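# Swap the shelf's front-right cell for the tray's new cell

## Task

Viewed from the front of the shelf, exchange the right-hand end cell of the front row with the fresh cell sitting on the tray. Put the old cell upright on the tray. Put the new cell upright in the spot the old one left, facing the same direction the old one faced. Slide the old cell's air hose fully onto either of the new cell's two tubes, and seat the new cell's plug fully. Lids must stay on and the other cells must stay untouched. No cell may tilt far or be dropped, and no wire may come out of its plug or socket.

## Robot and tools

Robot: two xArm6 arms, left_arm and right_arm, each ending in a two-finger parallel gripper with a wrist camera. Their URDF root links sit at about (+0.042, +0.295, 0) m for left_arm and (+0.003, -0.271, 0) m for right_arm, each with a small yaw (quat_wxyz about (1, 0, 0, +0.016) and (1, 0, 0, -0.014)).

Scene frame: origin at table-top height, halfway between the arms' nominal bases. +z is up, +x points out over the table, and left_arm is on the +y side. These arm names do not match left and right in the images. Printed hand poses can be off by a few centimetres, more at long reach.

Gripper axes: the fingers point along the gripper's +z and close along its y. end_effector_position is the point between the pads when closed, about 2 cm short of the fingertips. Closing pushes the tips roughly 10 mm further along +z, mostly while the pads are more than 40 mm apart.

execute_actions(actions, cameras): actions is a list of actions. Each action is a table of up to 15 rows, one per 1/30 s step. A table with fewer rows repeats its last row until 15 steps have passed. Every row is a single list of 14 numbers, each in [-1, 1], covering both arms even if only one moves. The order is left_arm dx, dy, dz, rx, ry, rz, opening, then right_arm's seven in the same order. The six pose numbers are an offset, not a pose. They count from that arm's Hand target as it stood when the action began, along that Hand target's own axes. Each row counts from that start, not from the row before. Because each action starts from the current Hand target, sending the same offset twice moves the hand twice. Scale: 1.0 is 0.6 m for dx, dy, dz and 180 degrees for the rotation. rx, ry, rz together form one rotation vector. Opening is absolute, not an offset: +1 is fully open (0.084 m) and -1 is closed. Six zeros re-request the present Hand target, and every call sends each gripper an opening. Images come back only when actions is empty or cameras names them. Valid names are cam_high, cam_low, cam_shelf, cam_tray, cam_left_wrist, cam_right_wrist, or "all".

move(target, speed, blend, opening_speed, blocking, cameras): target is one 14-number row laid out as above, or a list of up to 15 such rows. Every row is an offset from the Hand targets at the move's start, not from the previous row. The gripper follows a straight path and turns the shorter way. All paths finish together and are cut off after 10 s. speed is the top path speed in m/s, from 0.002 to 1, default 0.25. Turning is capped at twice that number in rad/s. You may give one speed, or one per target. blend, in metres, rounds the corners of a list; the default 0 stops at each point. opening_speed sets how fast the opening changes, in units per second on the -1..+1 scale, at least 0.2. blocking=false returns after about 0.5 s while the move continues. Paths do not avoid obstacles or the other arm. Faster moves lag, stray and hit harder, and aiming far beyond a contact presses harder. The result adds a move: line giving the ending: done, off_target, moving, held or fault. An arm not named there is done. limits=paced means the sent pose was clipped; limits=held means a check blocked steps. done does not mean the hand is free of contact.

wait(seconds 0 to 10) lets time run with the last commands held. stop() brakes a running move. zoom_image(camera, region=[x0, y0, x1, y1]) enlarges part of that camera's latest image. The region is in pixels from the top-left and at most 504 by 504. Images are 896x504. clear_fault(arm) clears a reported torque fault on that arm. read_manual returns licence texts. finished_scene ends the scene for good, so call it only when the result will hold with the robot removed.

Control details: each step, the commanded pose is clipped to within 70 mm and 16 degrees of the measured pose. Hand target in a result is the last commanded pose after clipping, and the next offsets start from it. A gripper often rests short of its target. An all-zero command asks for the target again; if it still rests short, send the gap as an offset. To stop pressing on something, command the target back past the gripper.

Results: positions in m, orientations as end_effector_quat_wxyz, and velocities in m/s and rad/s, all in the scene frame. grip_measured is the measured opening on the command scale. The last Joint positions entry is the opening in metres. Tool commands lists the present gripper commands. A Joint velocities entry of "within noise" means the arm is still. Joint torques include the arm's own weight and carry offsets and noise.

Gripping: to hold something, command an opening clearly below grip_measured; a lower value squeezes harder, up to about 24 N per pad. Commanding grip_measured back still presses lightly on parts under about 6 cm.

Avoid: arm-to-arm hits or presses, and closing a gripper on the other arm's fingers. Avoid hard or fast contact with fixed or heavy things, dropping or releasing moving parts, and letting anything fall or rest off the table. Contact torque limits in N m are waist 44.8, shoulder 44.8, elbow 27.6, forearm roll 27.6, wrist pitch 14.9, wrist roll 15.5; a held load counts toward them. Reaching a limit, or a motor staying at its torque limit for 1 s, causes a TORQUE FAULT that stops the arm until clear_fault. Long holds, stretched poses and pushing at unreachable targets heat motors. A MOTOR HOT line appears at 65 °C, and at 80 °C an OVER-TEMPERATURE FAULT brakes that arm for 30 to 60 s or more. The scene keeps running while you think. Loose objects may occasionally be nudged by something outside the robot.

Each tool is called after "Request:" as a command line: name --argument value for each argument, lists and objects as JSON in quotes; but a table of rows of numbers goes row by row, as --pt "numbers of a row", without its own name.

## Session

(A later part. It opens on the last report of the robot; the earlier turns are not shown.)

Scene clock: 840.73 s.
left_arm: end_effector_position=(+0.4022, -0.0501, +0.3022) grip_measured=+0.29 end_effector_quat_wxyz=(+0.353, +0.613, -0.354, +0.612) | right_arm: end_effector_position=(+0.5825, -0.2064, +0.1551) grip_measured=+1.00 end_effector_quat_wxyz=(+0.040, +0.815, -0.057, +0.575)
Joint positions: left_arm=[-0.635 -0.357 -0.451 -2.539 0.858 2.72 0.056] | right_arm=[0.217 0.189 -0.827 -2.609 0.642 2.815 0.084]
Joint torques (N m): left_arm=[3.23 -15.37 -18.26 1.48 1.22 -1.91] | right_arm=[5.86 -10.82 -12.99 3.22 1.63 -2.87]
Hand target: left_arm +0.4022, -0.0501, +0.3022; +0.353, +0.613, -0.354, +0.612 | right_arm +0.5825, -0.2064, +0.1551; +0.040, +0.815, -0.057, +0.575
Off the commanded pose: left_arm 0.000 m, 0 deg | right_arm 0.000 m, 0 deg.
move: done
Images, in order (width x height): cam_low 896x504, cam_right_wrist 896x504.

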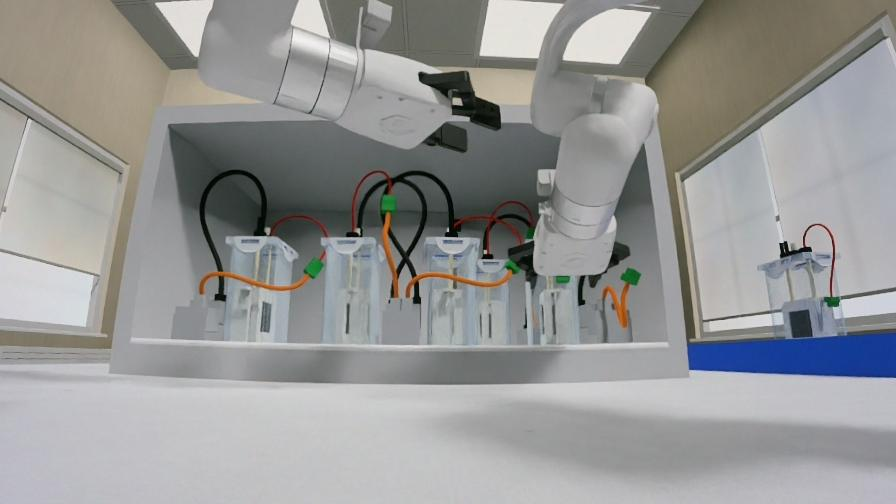

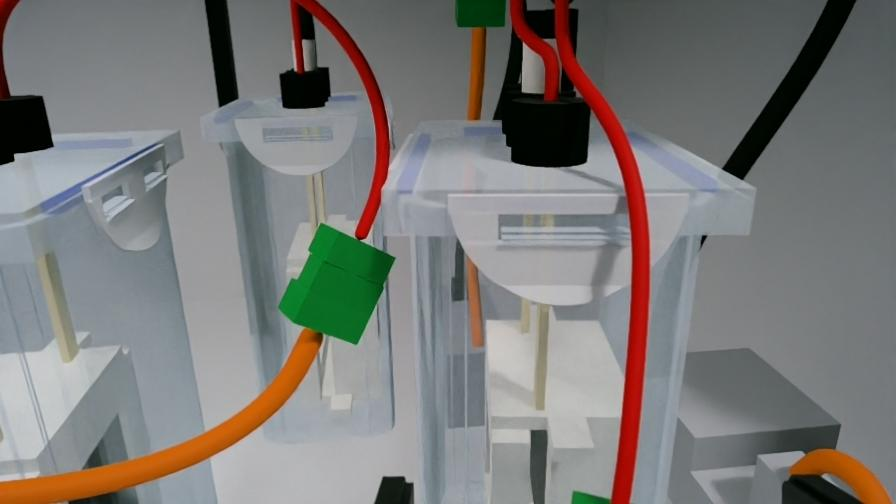

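Request:
move --target '[0,0,0,0,0,0,0.3, 0,-0.0035,0.075,0,0,0,1]' --speed 0.05 --cameras '["cam_right_wrist","cam_low","cam_left_wrist"]'

Request:
zoom_image --camera "cam_low" --region '[480, 180, 660, 360]'

Scene clock: 849.57 s.
left_arm: end_effector_position=(+0.4022, -0.0501, +0.3022) grip_measured=+0.29 end_effector_quat_wxyz=(+0.353, +0.613, -0.354, +0.612) | right_arm: end_effector_position=(+0.6248, -0.2102, +0.1399) grip_measured=+1.00 end_effector_quat_wxyz=(+0.040, +0.815, -0.057, +0.575)
Joint positions: left_arm=[-0.635 -0.357 -0.451 -2.539 0.858 2.72 0.056] | right_arm=[0.191 0.336 -0.987 -2.64 0.623 2.827 0.084]
Joint torques (N m): left_arm=[3.16 -15.35 -18.25 1.48 1.3 -1.88] | right_arm=[-5.21 -13.06 -13.17 -2.82 -0.11 2.69]
Hand target: left_arm +0.4022, -0.0501, +0.3022; +0.353, +0.613, -0.354, +0.612 | right_arm +0.6248, -0.2102, +0.1399; +0.040, +0.815, -0.057, +0.575
Off the commanded pose: left_arm 0.000 m, 0 deg | right_arm 0.000 m, 0 deg.
move: done
Images, in order (width x height): cam_low 896x504, cam_left_wrist 896x504, cam_right_wrist 896x504.

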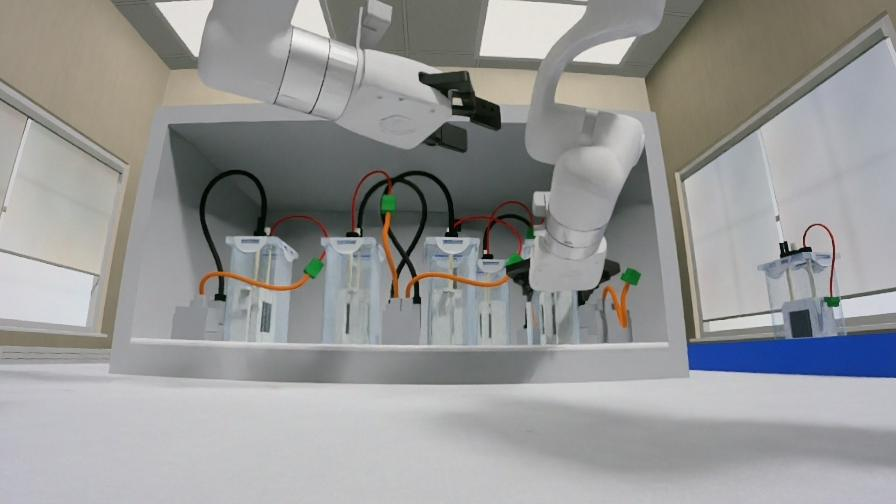

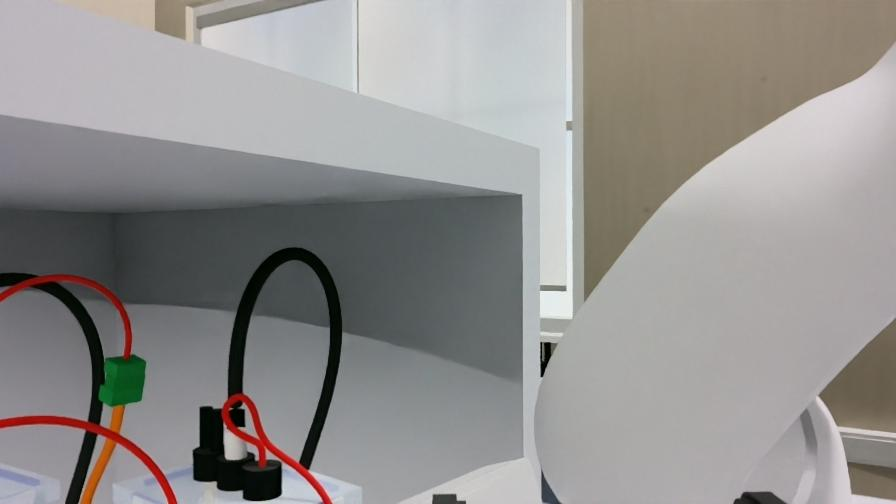

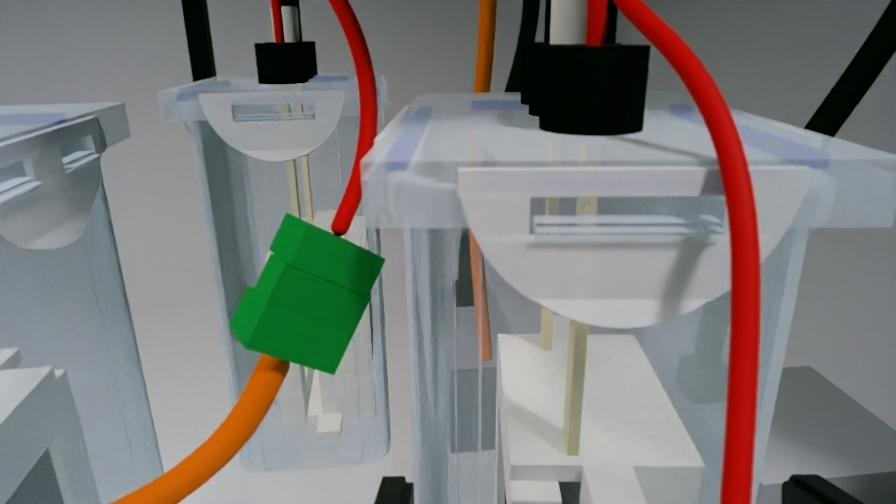

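Scaled by 2.800.

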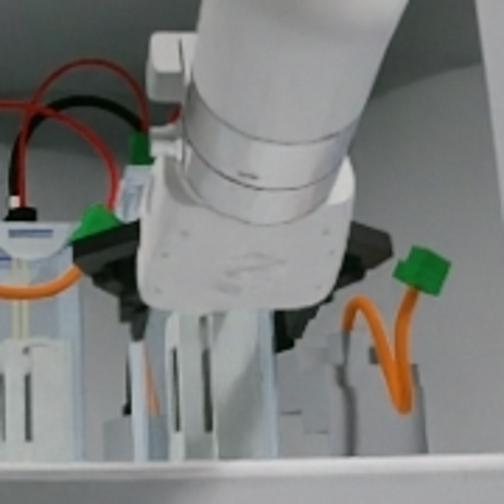

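Request:
zoom_image --camera "cam_right_wrist" --region '[360, 300, 500, 504]'

Request:
zoom_image --camera "cam_right_wrist" --region '[690, 300, 830, 504]'

Scaled by 2.471.

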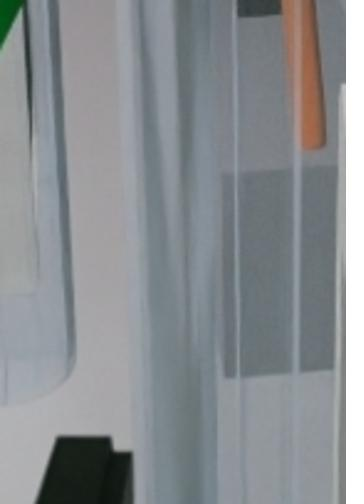

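Scaled by 2.471.

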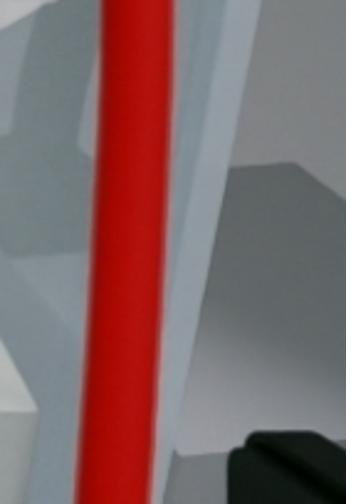

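Request:
move --target '[0,0,0,0,0,0,0.3, 0,-0.005,0,0,0,0,1]' --speed 0.03 --cameras '["cam_right_wrist"]'

Request:
move --target '[0,0,0,0,0,0,0.3, 0,0,0.025,0,0,0,1]' --speed 0.03 --cameras '["cam_right_wrist"]'

Scene clock: 859.87 s.
left_arm: end_effector_position=(+0.4022, -0.0501, +0.3022) grip_measured=+0.29 end_effector_quat_wxyz=(+0.353, +0.613, -0.354, +0.612) | right_arm: end_effector_position=(+0.6252, -0.2072, +0.1399) grip_measured=+1.00 end_effector_quat_wxyz=(+0.040, +0.815, -0.057, +0.575)
Joint positions: left_arm=[-0.635 -0.357 -0.451 -2.539 0.858 2.72 0.056] | right_arm=[0.197 0.338 -0.99 -2.63 0.624 2.821 0.084]
Joint torques (N m): left_arm=[3.16 -15.26 -18.3 1.52 1.33 -1.79] | right_arm=[5.77 -13.02 -13.16 2.99 1.88 -2.78]
Hand target: left_arm +0.4022, -0.0501, +0.3022; +0.353, +0.613, -0.354, +0.612 | right_arm +0.6252, -0.2072, +0.1399; +0.040, +0.815, -0.057, +0.575
Off the commanded pose: left_arm 0.000 m, 0 deg | right_arm 0.000 m, 0 deg.
move: done
Images, in order (width x height): cam_right_wrist 896x504.

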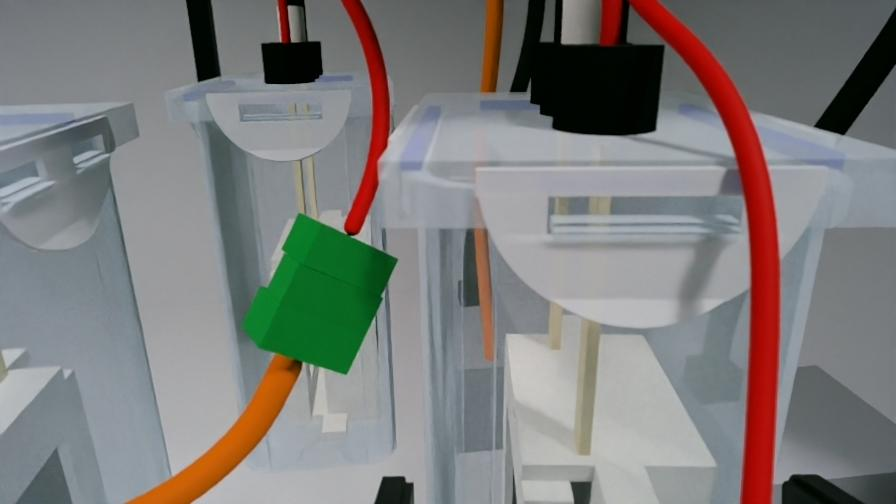

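Scene clock: 860.73 s.
left_arm: end_effector_position=(+0.4022, -0.0501, +0.3022) grip_measured=+0.29 end_effector_quat_wxyz=(+0.353, +0.613, -0.354, +0.612) | right_arm: end_effector_position=(+0.6392, -0.2092, +0.1349) grip_measured=+1.00 end_effector_quat_wxyz=(+0.040, +0.815, -0.057, +0.575)
Joint positions: left_arm=[-0.635 -0.357 -0.451 -2.539 0.858 2.72 0.056] | right_arm=[0.187 0.386 -1.046 -2.64 0.614 2.823 0.084]
Joint torques (N m): left_arm=[3.14 -15.4 -18.28 1.49 1.34 -1.8] | right_arm=[-5.07 -13.42 -13.18 -2.63 -0.01 2.74]
Hand target: left_arm +0.4022, -0.0501, +0.3022; +0.353, +0.613, -0.354, +0.612 | right_arm +0.6392, -0.2092, +0.1349; +0.040, +0.815, -0.057, +0.575
Off the commanded pose: left_arm 0.000 m, 0 deg | right_arm 0.000 m, 0 deg.
move: done
Images, in order (width x height): cam_right_wrist 896x504.

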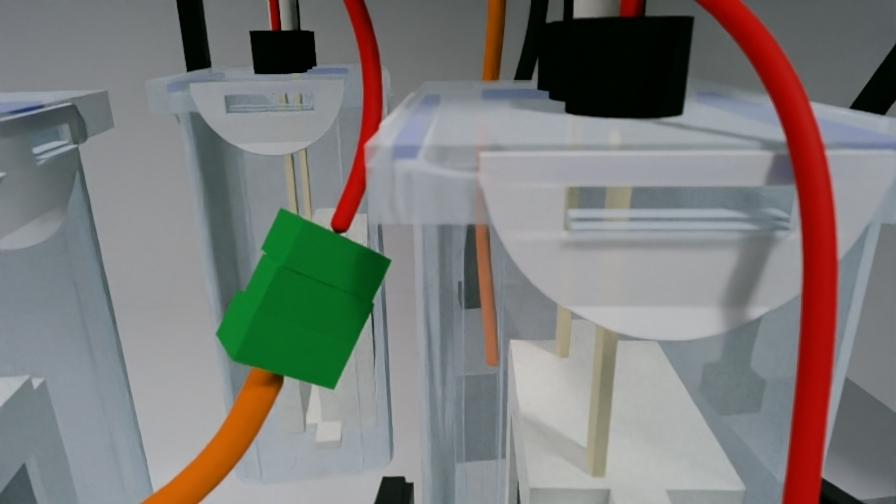

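Request:
move --target '[0,0,0,0,0,0,0.3, 0,0.003,0,0,0,0,1]' --speed 0.03 --cameras '["cam_right_wrist","cam_low"]'

Request:
zoom_image --camera "cam_right_wrist" --region '[360, 300, 520, 504]'

Request:
zoom_image --camera "cam_right_wrist" --region '[736, 300, 896, 504]'

Request:
zoom_image --camera "cam_low" --region '[480, 180, 660, 360]'

Scene clock: 868.10 s.
left_arm: end_effector_position=(+0.4022, -0.0501, +0.3022) grip_measured=+0.29 end_effector_quat_wxyz=(+0.353, +0.613, -0.354, +0.612) | right_arm: end_effector_position=(+0.6389, -0.2110, +0.1349) grip_measured=+1.00 end_effector_quat_wxyz=(+0.040, +0.815, -0.057, +0.575)
Joint positions: left_arm=[-0.635 -0.357 -0.451 -2.539 0.858 2.72 0.056] | right_arm=[0.184 0.385 -1.044 -2.645 0.613 2.827 0.084]
Joint torques (N m): left_arm=[3.16 -15.34 -18.28 1.51 1.41 -1.8] | right_arm=[-5.07 -25.35 -7.7 -2.5 0.02 2.71]
Hand target: left_arm +0.4022, -0.0501, +0.3022; +0.353, +0.613, -0.354, +0.612 | right_arm +0.6389, -0.2110, +0.1349; +0.040, +0.815, -0.057, +0.575
Off the commanded pose: left_arm 0.000 m, 0 deg | right_arm 0.000 m, 0 deg.
move: done
Images, in order (width x height): cam_low 896x504, cam_right_wrist 896x504.

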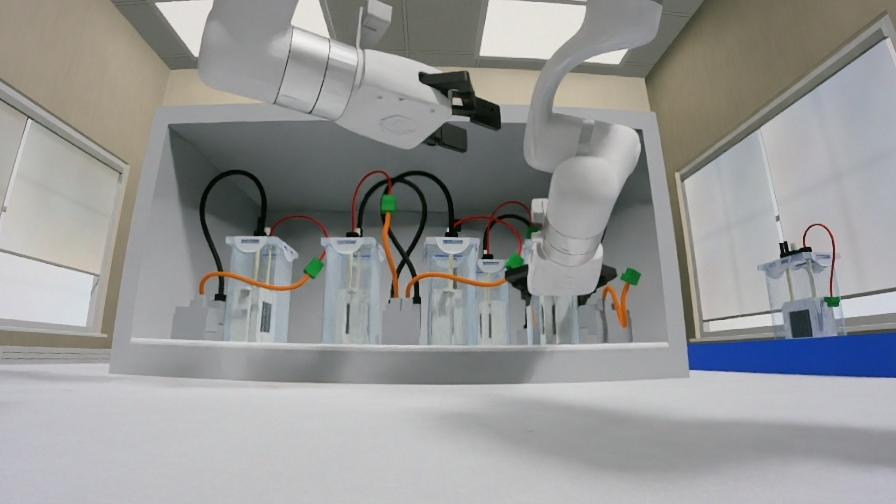

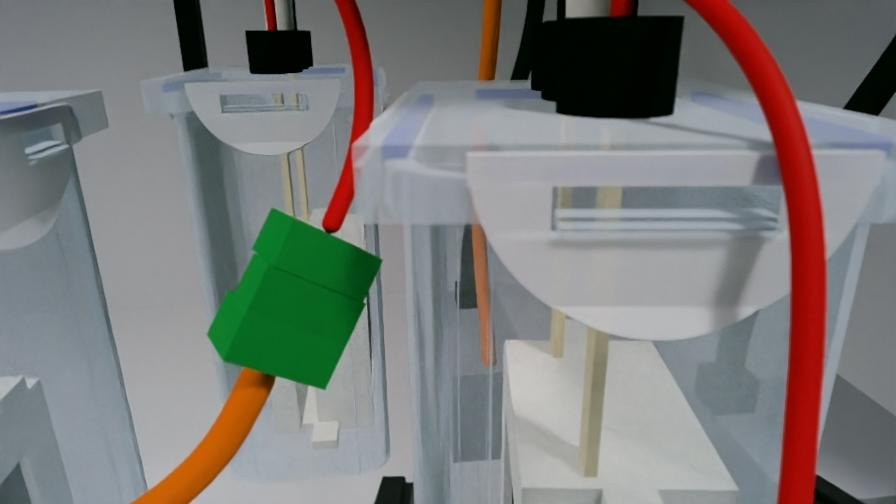

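Scaled by 2.471.

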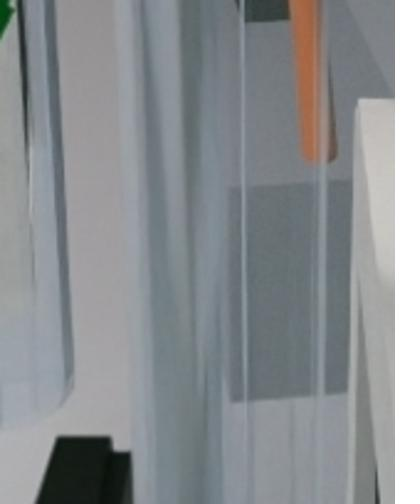

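Scaled by 2.471.

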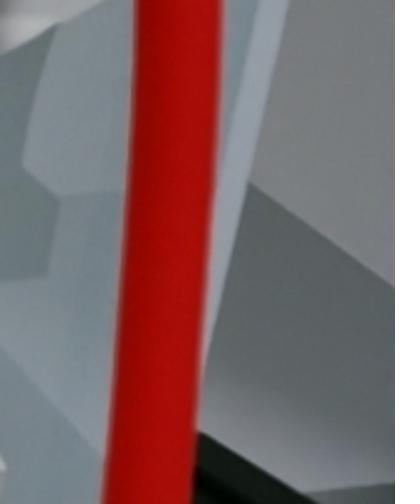

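Scaled by 2.800.

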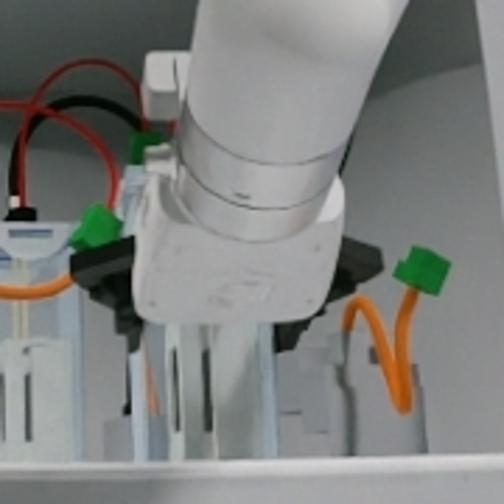

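Request:
move --target '[0,0,0,0,0,0,0.3, 0,0.0015,0.033,0,0,0,1]' --speed 0.03 --cameras '["cam_right_wrist","cam_low"]'

Request:
zoom_image --camera "cam_low" --region '[480, 180, 660, 360]'

Scene clock: 874.03 s.
left_arm: end_effector_position=(+0.4022, -0.0501, +0.3022) grip_measured=+0.29 end_effector_quat_wxyz=(+0.353, +0.613, -0.354, +0.612) | right_arm: end_effector_position=(+0.6572, -0.2144, +0.1282) grip_measured=+1.00 end_effector_quat_wxyz=(+0.040, +0.815, -0.057, +0.575)
Joint positions: left_arm=[-0.635 -0.357 -0.451 -2.539 0.858 2.72 0.056] | right_arm=[0.17 0.447 -1.119 -2.658 0.598 2.829 0.084]
Joint torques (N m): left_arm=[3.15 -15.43 -18.28 1.51 1.38 -1.77] | right_arm=[-7.23 -14.51 -13.76 -2.18 0.62 2.78]
Hand target: left_arm +0.4022, -0.0501, +0.3022; +0.353, +0.613, -0.354, +0.612 | right_arm +0.6573, -0.2145, +0.1282; +0.040, +0.815, -0.057, +0.575
Off the commanded pose: left_arm 0.000 m, 0 deg | right_arm 0.000 m, 0 deg.
move: done
Images, in order (width x height): cam_low 896x504, cam_right_wrist 896x504.

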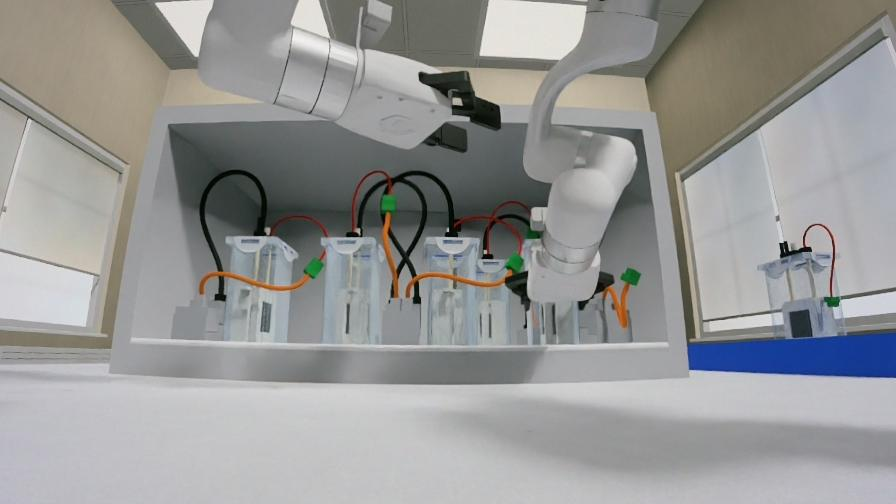

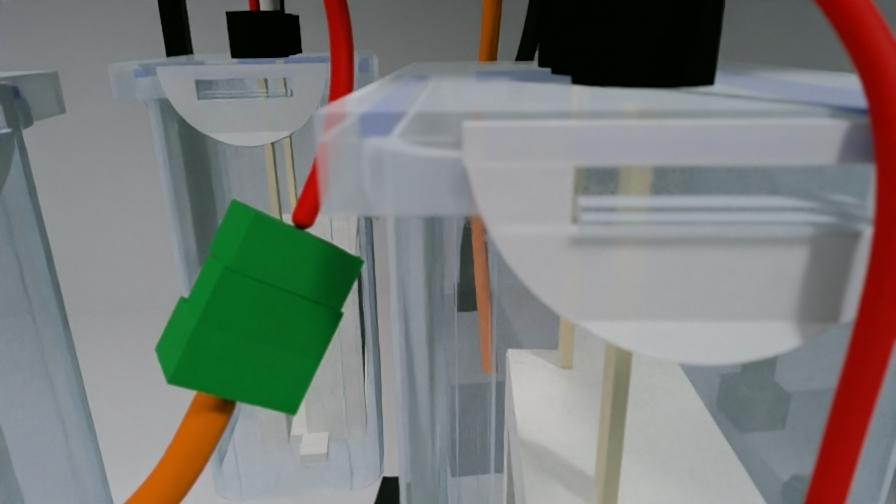

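Scaled by 2.800.

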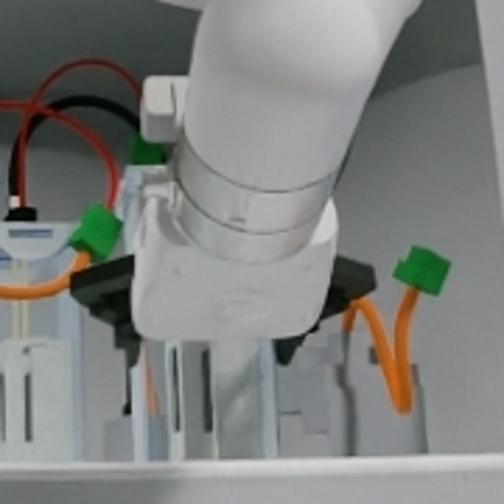

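Request:
move --target '[0,0,0,0,0,0,0.3, 0,0,0,0,0,0,0]' --opening_speed 0.4 --cameras '["cam_right_wrist","cam_left_wrist"]'

Scene clock: 880.97 s.
left_arm: end_effector_position=(+0.4022, -0.0501, +0.3022) grip_measured=+0.29 end_effector_quat_wxyz=(+0.353, +0.613, -0.354, +0.612) | right_arm: end_effector_position=(+0.6573, -0.2145, +0.1282) grip_measured=+0.87 end_effector_quat_wxyz=(+0.040, +0.815, -0.057, +0.575)
Joint positions: left_arm=[-0.635 -0.357 -0.451 -2.539 0.858 2.72 0.056] | right_arm=[0.17 0.447 -1.119 -2.658 0.598 2.829 0.079]
Joint torques (N m): left_arm=[3.1 -15.38 -18.27 1.49 1.43 -1.73] | right_arm=[-6.22 -14.23 -5.99 -0.62 -0.49 1.74]
Hand target: left_arm +0.4022, -0.0501, +0.3022; +0.353, +0.613, -0.354, +0.612 | right_arm +0.6573, -0.2145, +0.1282; +0.040, +0.815, -0.057, +0.575
Off the commanded pose: left_arm 0.000 m, 0 deg | right_arm 0.000 m, 0 deg.
move: done
Images, in order (width x height): cam_left_wrist 896x504, cam_right_wrist 896x504.

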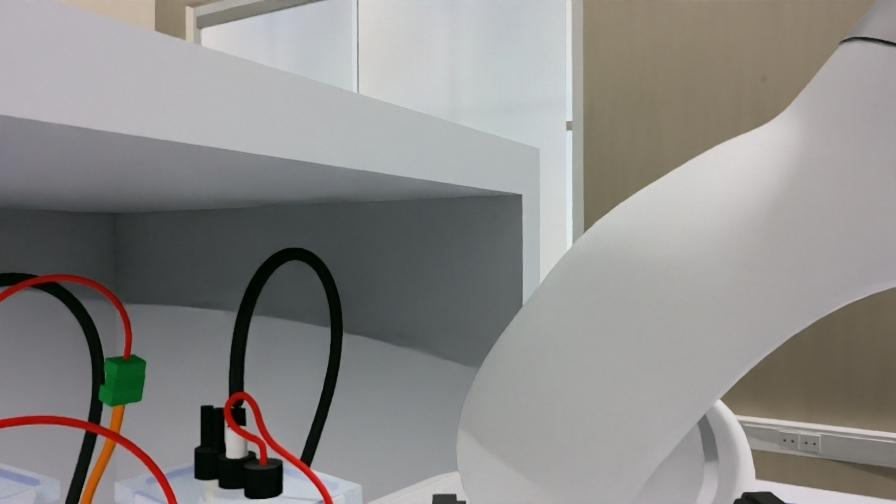

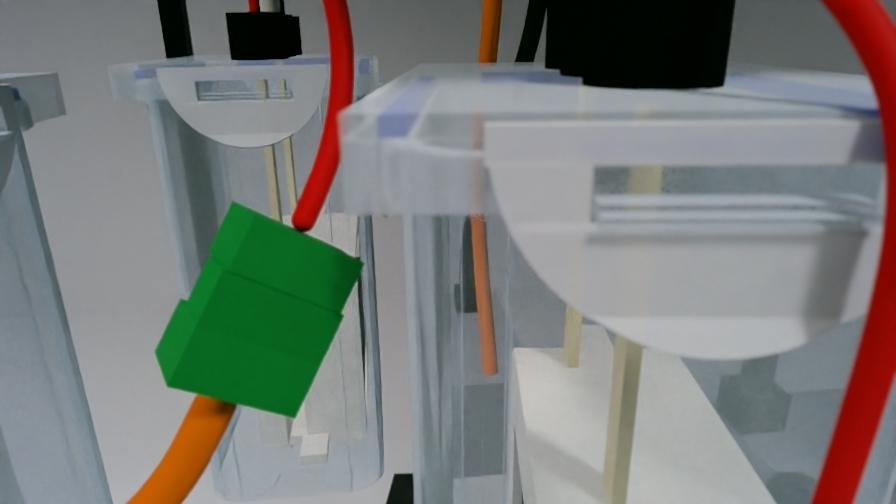

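Request:
move --target '[0,0,0,0,0,0,0.3, 0,0,0,0,0,0,-1]' --opening_speed 0.5

Request:
move --target '[0,0,0,0,0,0,0.3, 0.0157,0,-0.0057,0,0,0,-1]' --speed 0.03 --cameras '["cam_right_wrist","cam_left_wrist","cam_low","cam_shelf"]'

Scene clock: 888.37 s.
left_arm: end_effector_position=(+0.4022, -0.0501, +0.3022) grip_measured=+0.29 end_effector_quat_wxyz=(+0.353, +0.613, -0.354, +0.612) | right_arm: end_effector_position=(+0.6573, -0.2145, +0.1282) grip_measured=+0.87 end_effector_quat_wxyz=(+0.040, +0.815, -0.057, +0.575)
Joint positions: left_arm=[-0.635 -0.357 -0.451 -2.539 0.858 2.72 0.056] | right_arm=[0.17 0.447 -1.119 -2.658 0.598 2.829 0.079]
Joint torques (N m): left_arm=[2.85 -15.45 -18.21 1.57 1.48 -1.66] | right_arm=[-3.25 -13.77 -5.73 0.9 -0.46 0.64]
Hand target: left_arm +0.4022, -0.0501, +0.3022; +0.353, +0.613, -0.354, +0.612 | right_arm +0.6573, -0.2145, +0.1282; +0.040, +0.815, -0.057, +0.575
Off the commanded pose: left_arm 0.000 m, 0 deg | right_arm 0.000 m, 0 deg.
move: done

Scene clock: 889.13 s.
left_arm: end_effector_position=(+0.4022, -0.0501, +0.3022) grip_measured=+0.29 end_effector_quat_wxyz=(+0.353, +0.613, -0.354, +0.612) | right_arm: end_effector_position=(+0.6572, -0.2144, +0.1382) grip_measured=+0.86 end_effector_quat_wxyz=(+0.040, +0.815, -0.057, +0.575)
Joint positions: left_arm=[-0.635 -0.357 -0.451 -2.539 0.858 2.72 0.056] | right_arm=[0.168 0.425 -1.119 -2.647 0.578 2.813 0.079]
Joint torques (N m): left_arm=[2.91 -15.4 -18.24 1.51 1.5 -1.7] | right_arm=[-5.04 -35.85 -20.38 2.53 2.92 -2.86]
Hand target: left_arm +0.4022, -0.0501, +0.3022; +0.353, +0.613, -0.354, +0.612 | right_arm +0.6572, -0.2144, +0.1383; +0.040, +0.815, -0.057, +0.575
Off the commanded pose: left_arm 0.000 m, 0 deg | right_arm 0.000 m, 0 deg.
move: done
Images, in order (width x height): cam_low 896x504, cam_shelf 896x504, cam_left_wrist 896x504, cam_right_wrist 896x504.

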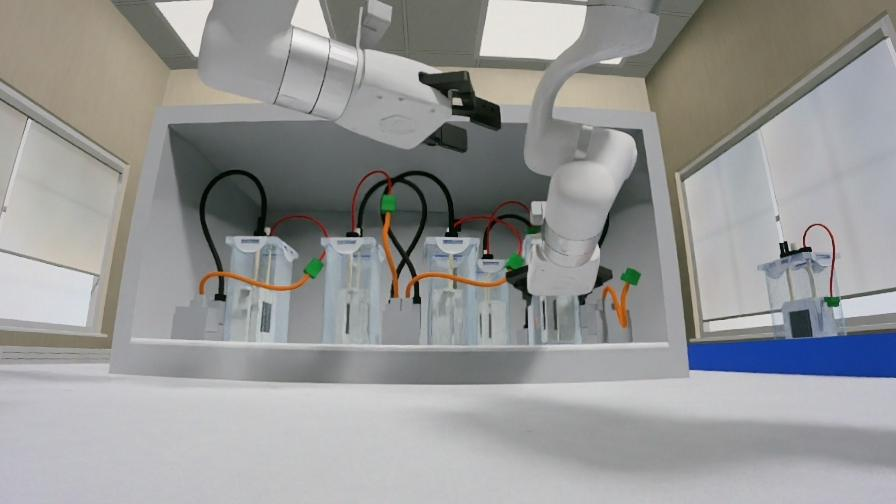

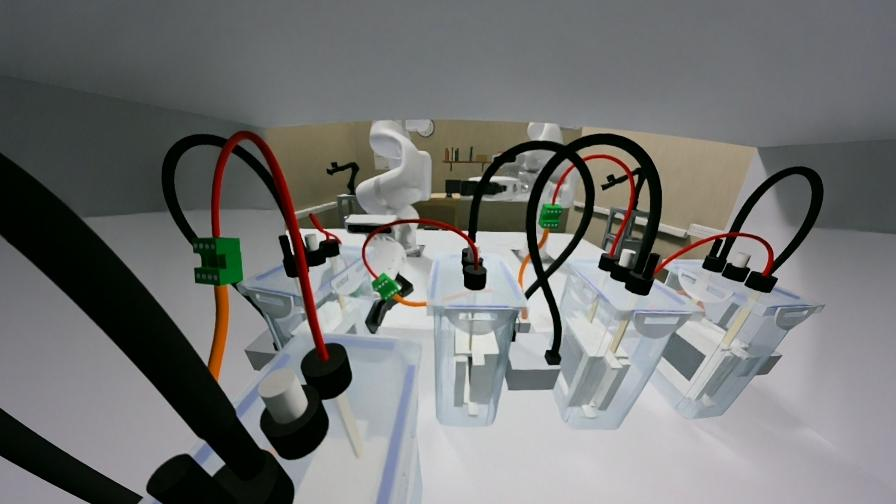

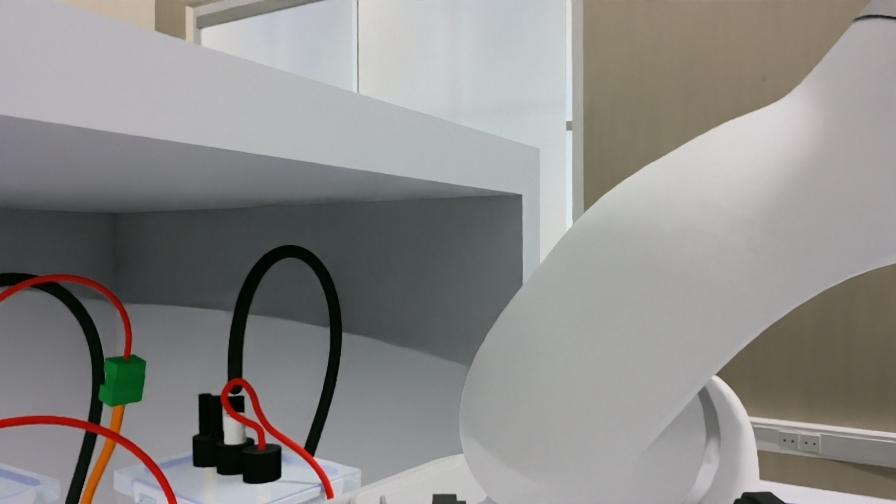

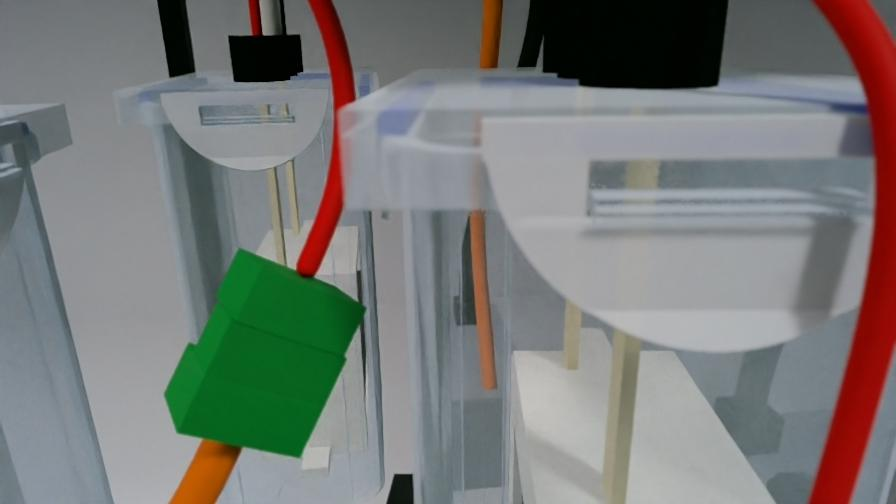

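Request:
move --pt "0 0 0 0 0 0 0.3 0.0313 0 -0.0112 0 0 0 -1" --pt "0 0 0 0 0 0 0.3 -0.0117 0.0174 -0.1275 0 0 0 -1" --speed 0.05 --blend 0.01 --cameras '["cam_right_wrist","cam_left_wrist","cam_low","cam_shelf"]'

Scene clock: 920.07 s.
left_arm: end_effector_position=(+0.4022, -0.0501, +0.3022) grip_measured=+0.29 end_effector_quat_wxyz=(+0.353, +0.613, -0.354, +0.612) | right_arm: end_effector_position=(+0.5821, -0.2145, +0.1574) grip_measured=+0.86 end_effector_quat_wxyz=(+0.040, +0.815, -0.057, +0.575)
Joint positions: left_arm=[-0.635 -0.357 -0.451 -2.539 0.858 2.72 0.056] | right_arm=[0.198 0.179 -0.822 -2.634 0.632 2.827 0.079]
Joint torques (N m): left_arm=[2.85 -15.42 -18.27 1.57 1.53 -1.59] | right_arm=[5.9 -30.71 -14.21 2.53 4.69 2.61]
Hand target: left_arm +0.4022, -0.0501, +0.3022; +0.353, +0.613, -0.354, +0.612 | right_arm +0.5821, -0.2145, +0.1574; +0.040, +0.815, -0.057, +0.575
Off the commanded pose: left_arm 0.000 m, 0 deg | right_arm 0.000 m, 0 deg.
move: done
Images, in order (width x height): cam_low 896x504, cam_shelf 896x504, cam_left_wrist 896x504, cam_right_wrist 896x504.

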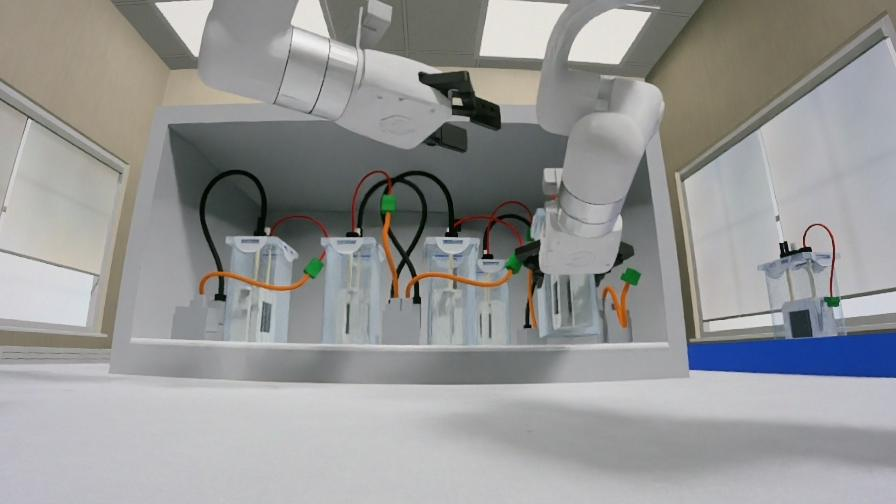

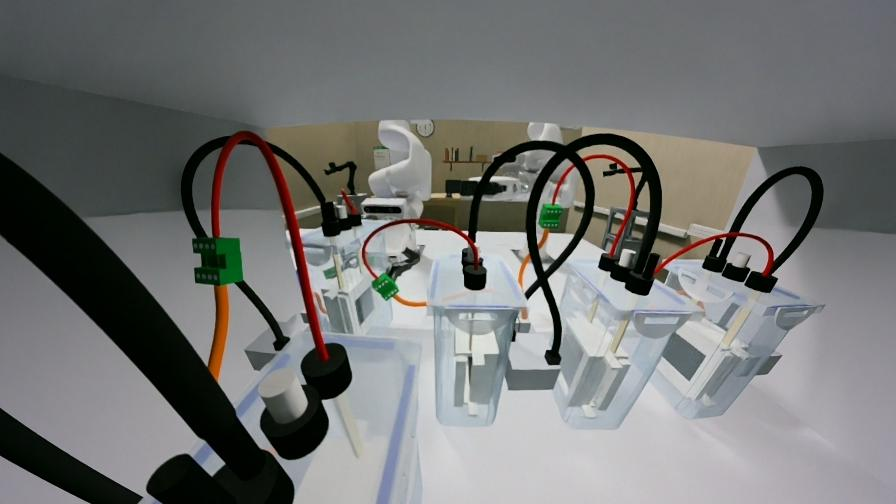

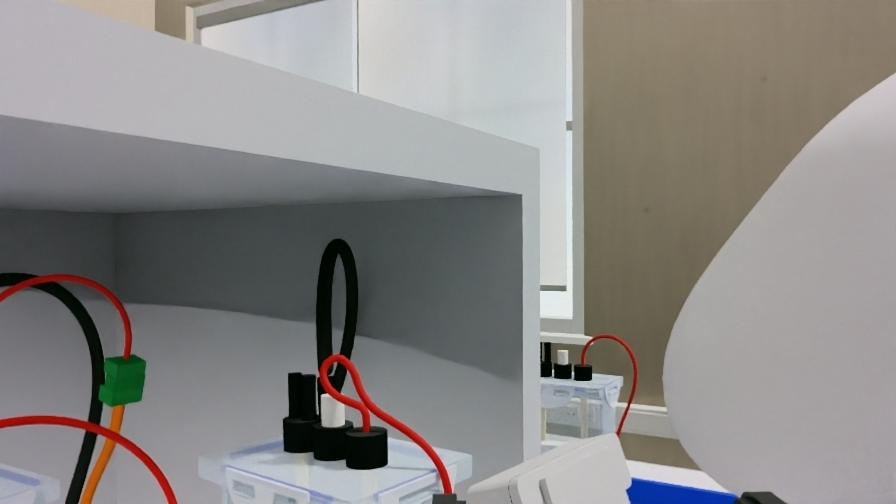

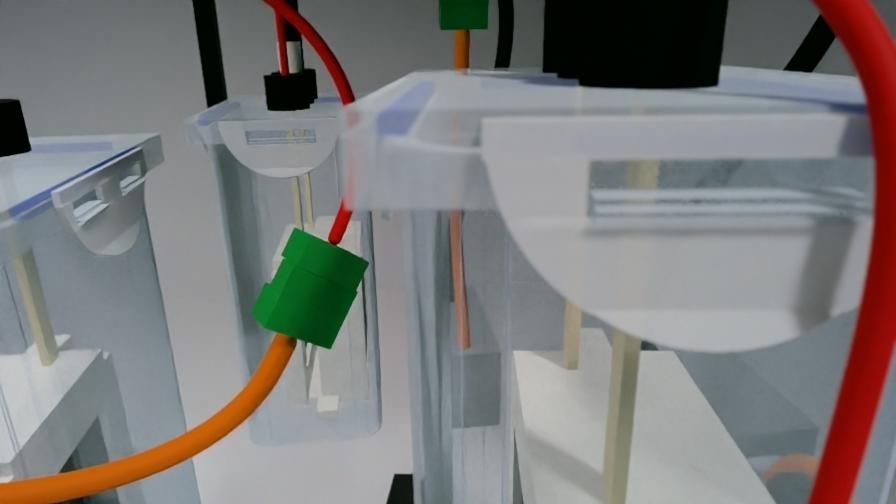

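Request:
zoom_image --camera "cam_left_wrist" --region '[250, 220, 490, 480]'

Request:
zoom_image --camera "cam_shelf" --region '[260, 160, 400, 320]'

Request:
zoom_image --camera "cam_low" --region '[500, 140, 680, 320]'

Request:
zoom_image --camera "cam_high" --region '[460, 160, 620, 320]'

Scaled by 1.938.

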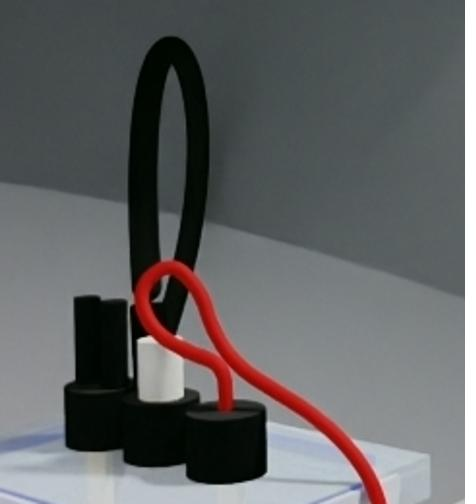

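Scaled by 3.150.

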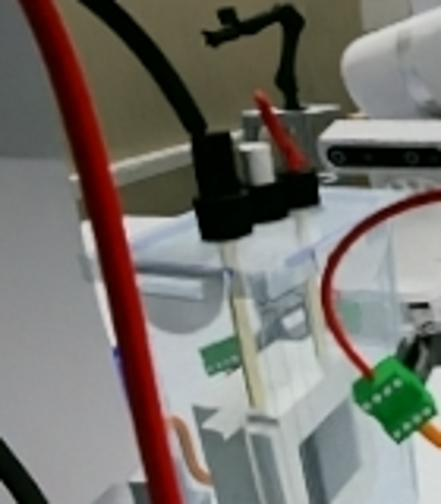

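Scaled by 2.800.

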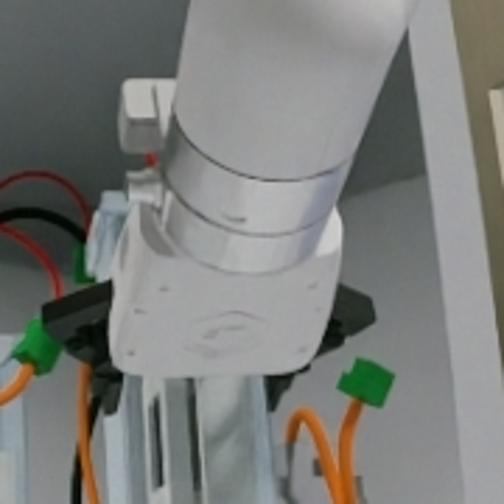

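This scene's latest camera images include none from cam_high. They are from: cam_low, cam_shelf, cam_left_wrist, cam_right_wrist. cam_high's image comes with the result of a call that names it in "cameras".

Request:
move --target '[0,0,0,0,0,0,0.3, -0.0222,0.0093,-0.0622,0,0,0,-1]' --speed 0.03 --cameras '["cam_right_wrist","cam_left_wrist","cam_shelf","cam_high"]'

Request:
zoom_image --camera "cam_left_wrist" --region '[290, 220, 530, 480]'

Request:
zoom_image --camera "cam_shelf" --region '[200, 110, 420, 320]'

Scene clock: 958.50 s.
left_arm: end_effector_position=(+0.4022, -0.0501, +0.3022) grip_measured=+0.29 end_effector_quat_wxyz=(+0.353, +0.613, -0.354, +0.612) | right_arm: end_effector_position=(+0.5421, -0.2145, +0.1574) grip_measured=+0.86 end_effector_quat_wxyz=(+0.040, +0.815, -0.057, +0.575)
Joint positions: left_arm=[-0.635 -0.357 -0.451 -2.539 0.858 2.72 0.056] | right_arm=[0.221 0.068 -0.675 -2.624 0.67 2.837 0.079]
Joint torques (N m): left_arm=[2.69 -15.41 -18.22 1.4 1.69 -1.51] | right_arm=[5.9 -28.17 -13.78 2.36 4.78 2.63]
Hand target: left_arm +0.4022, -0.0501, +0.3022; +0.353, +0.613, -0.354, +0.612 | right_arm +0.5421, -0.2145, +0.1574; +0.040, +0.815, -0.057, +0.575
Off the commanded pose: left_arm 0.000 m, 0 deg | right_arm 0.000 m, 0 deg.
move: done
Images, in order (width x height): cam_high 896x504, cam_shelf 896x504, cam_left_wrist 896x504, cam_right_wrist 896x504.

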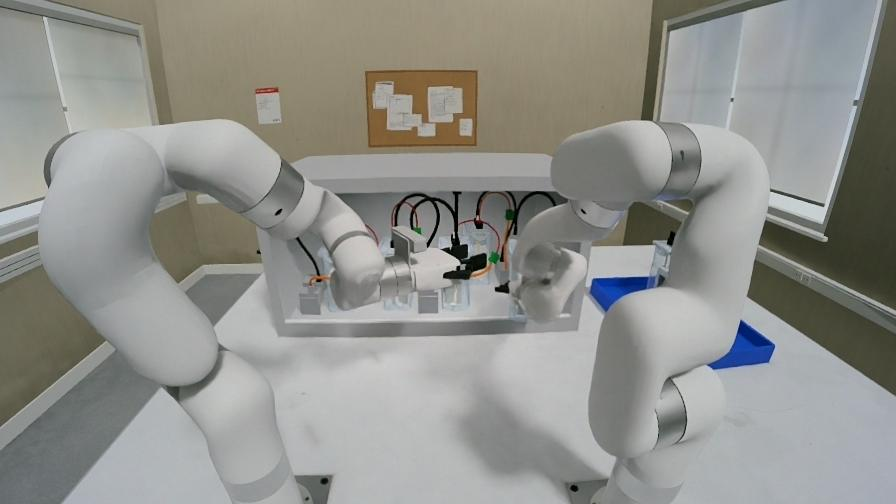

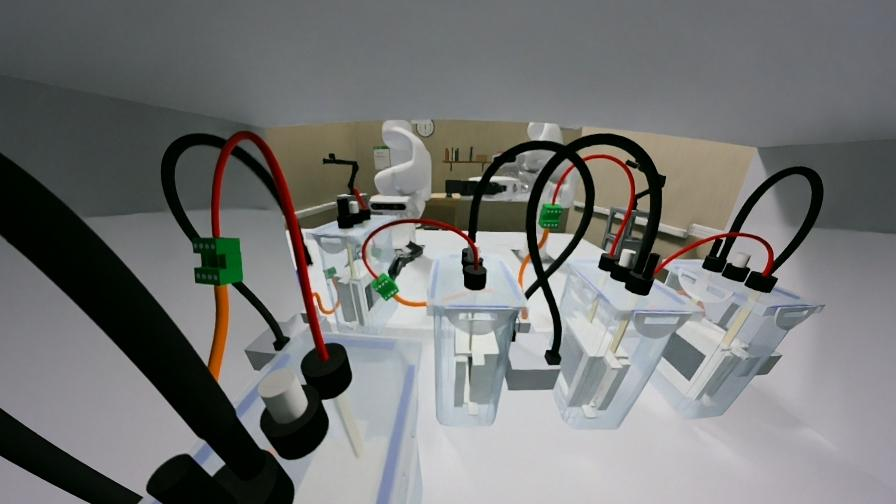

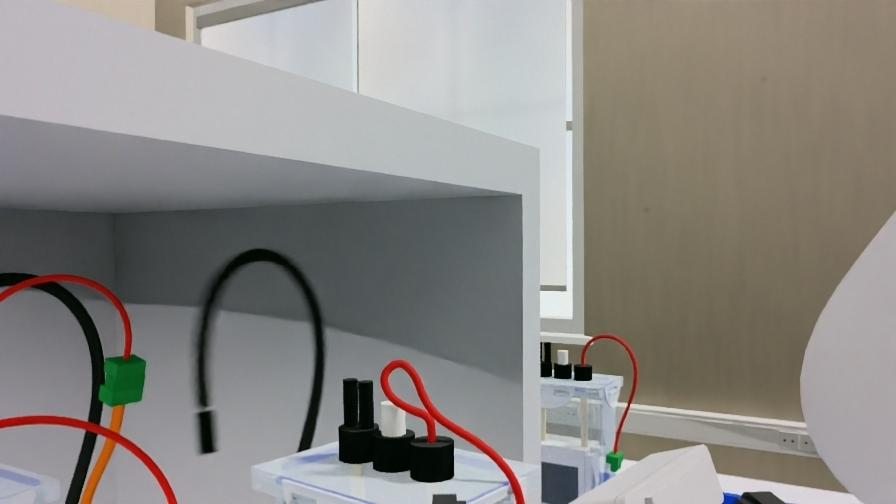

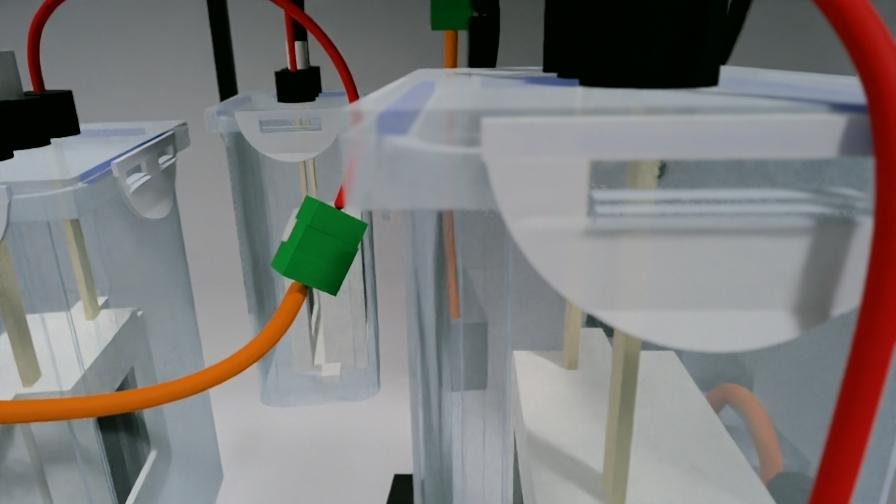

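Scaled by 1.938.

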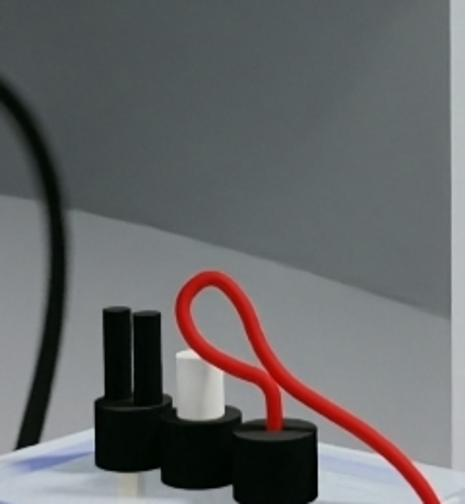

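Scaled by 2.291.

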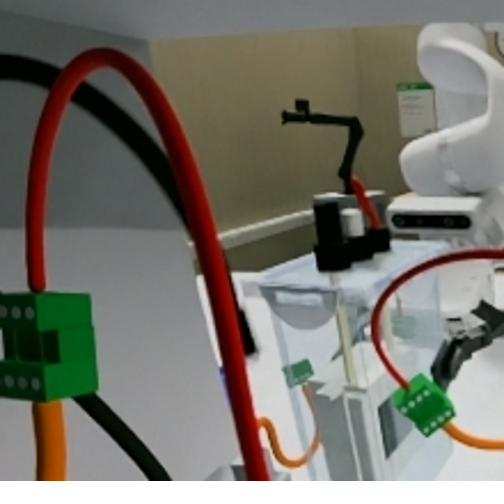

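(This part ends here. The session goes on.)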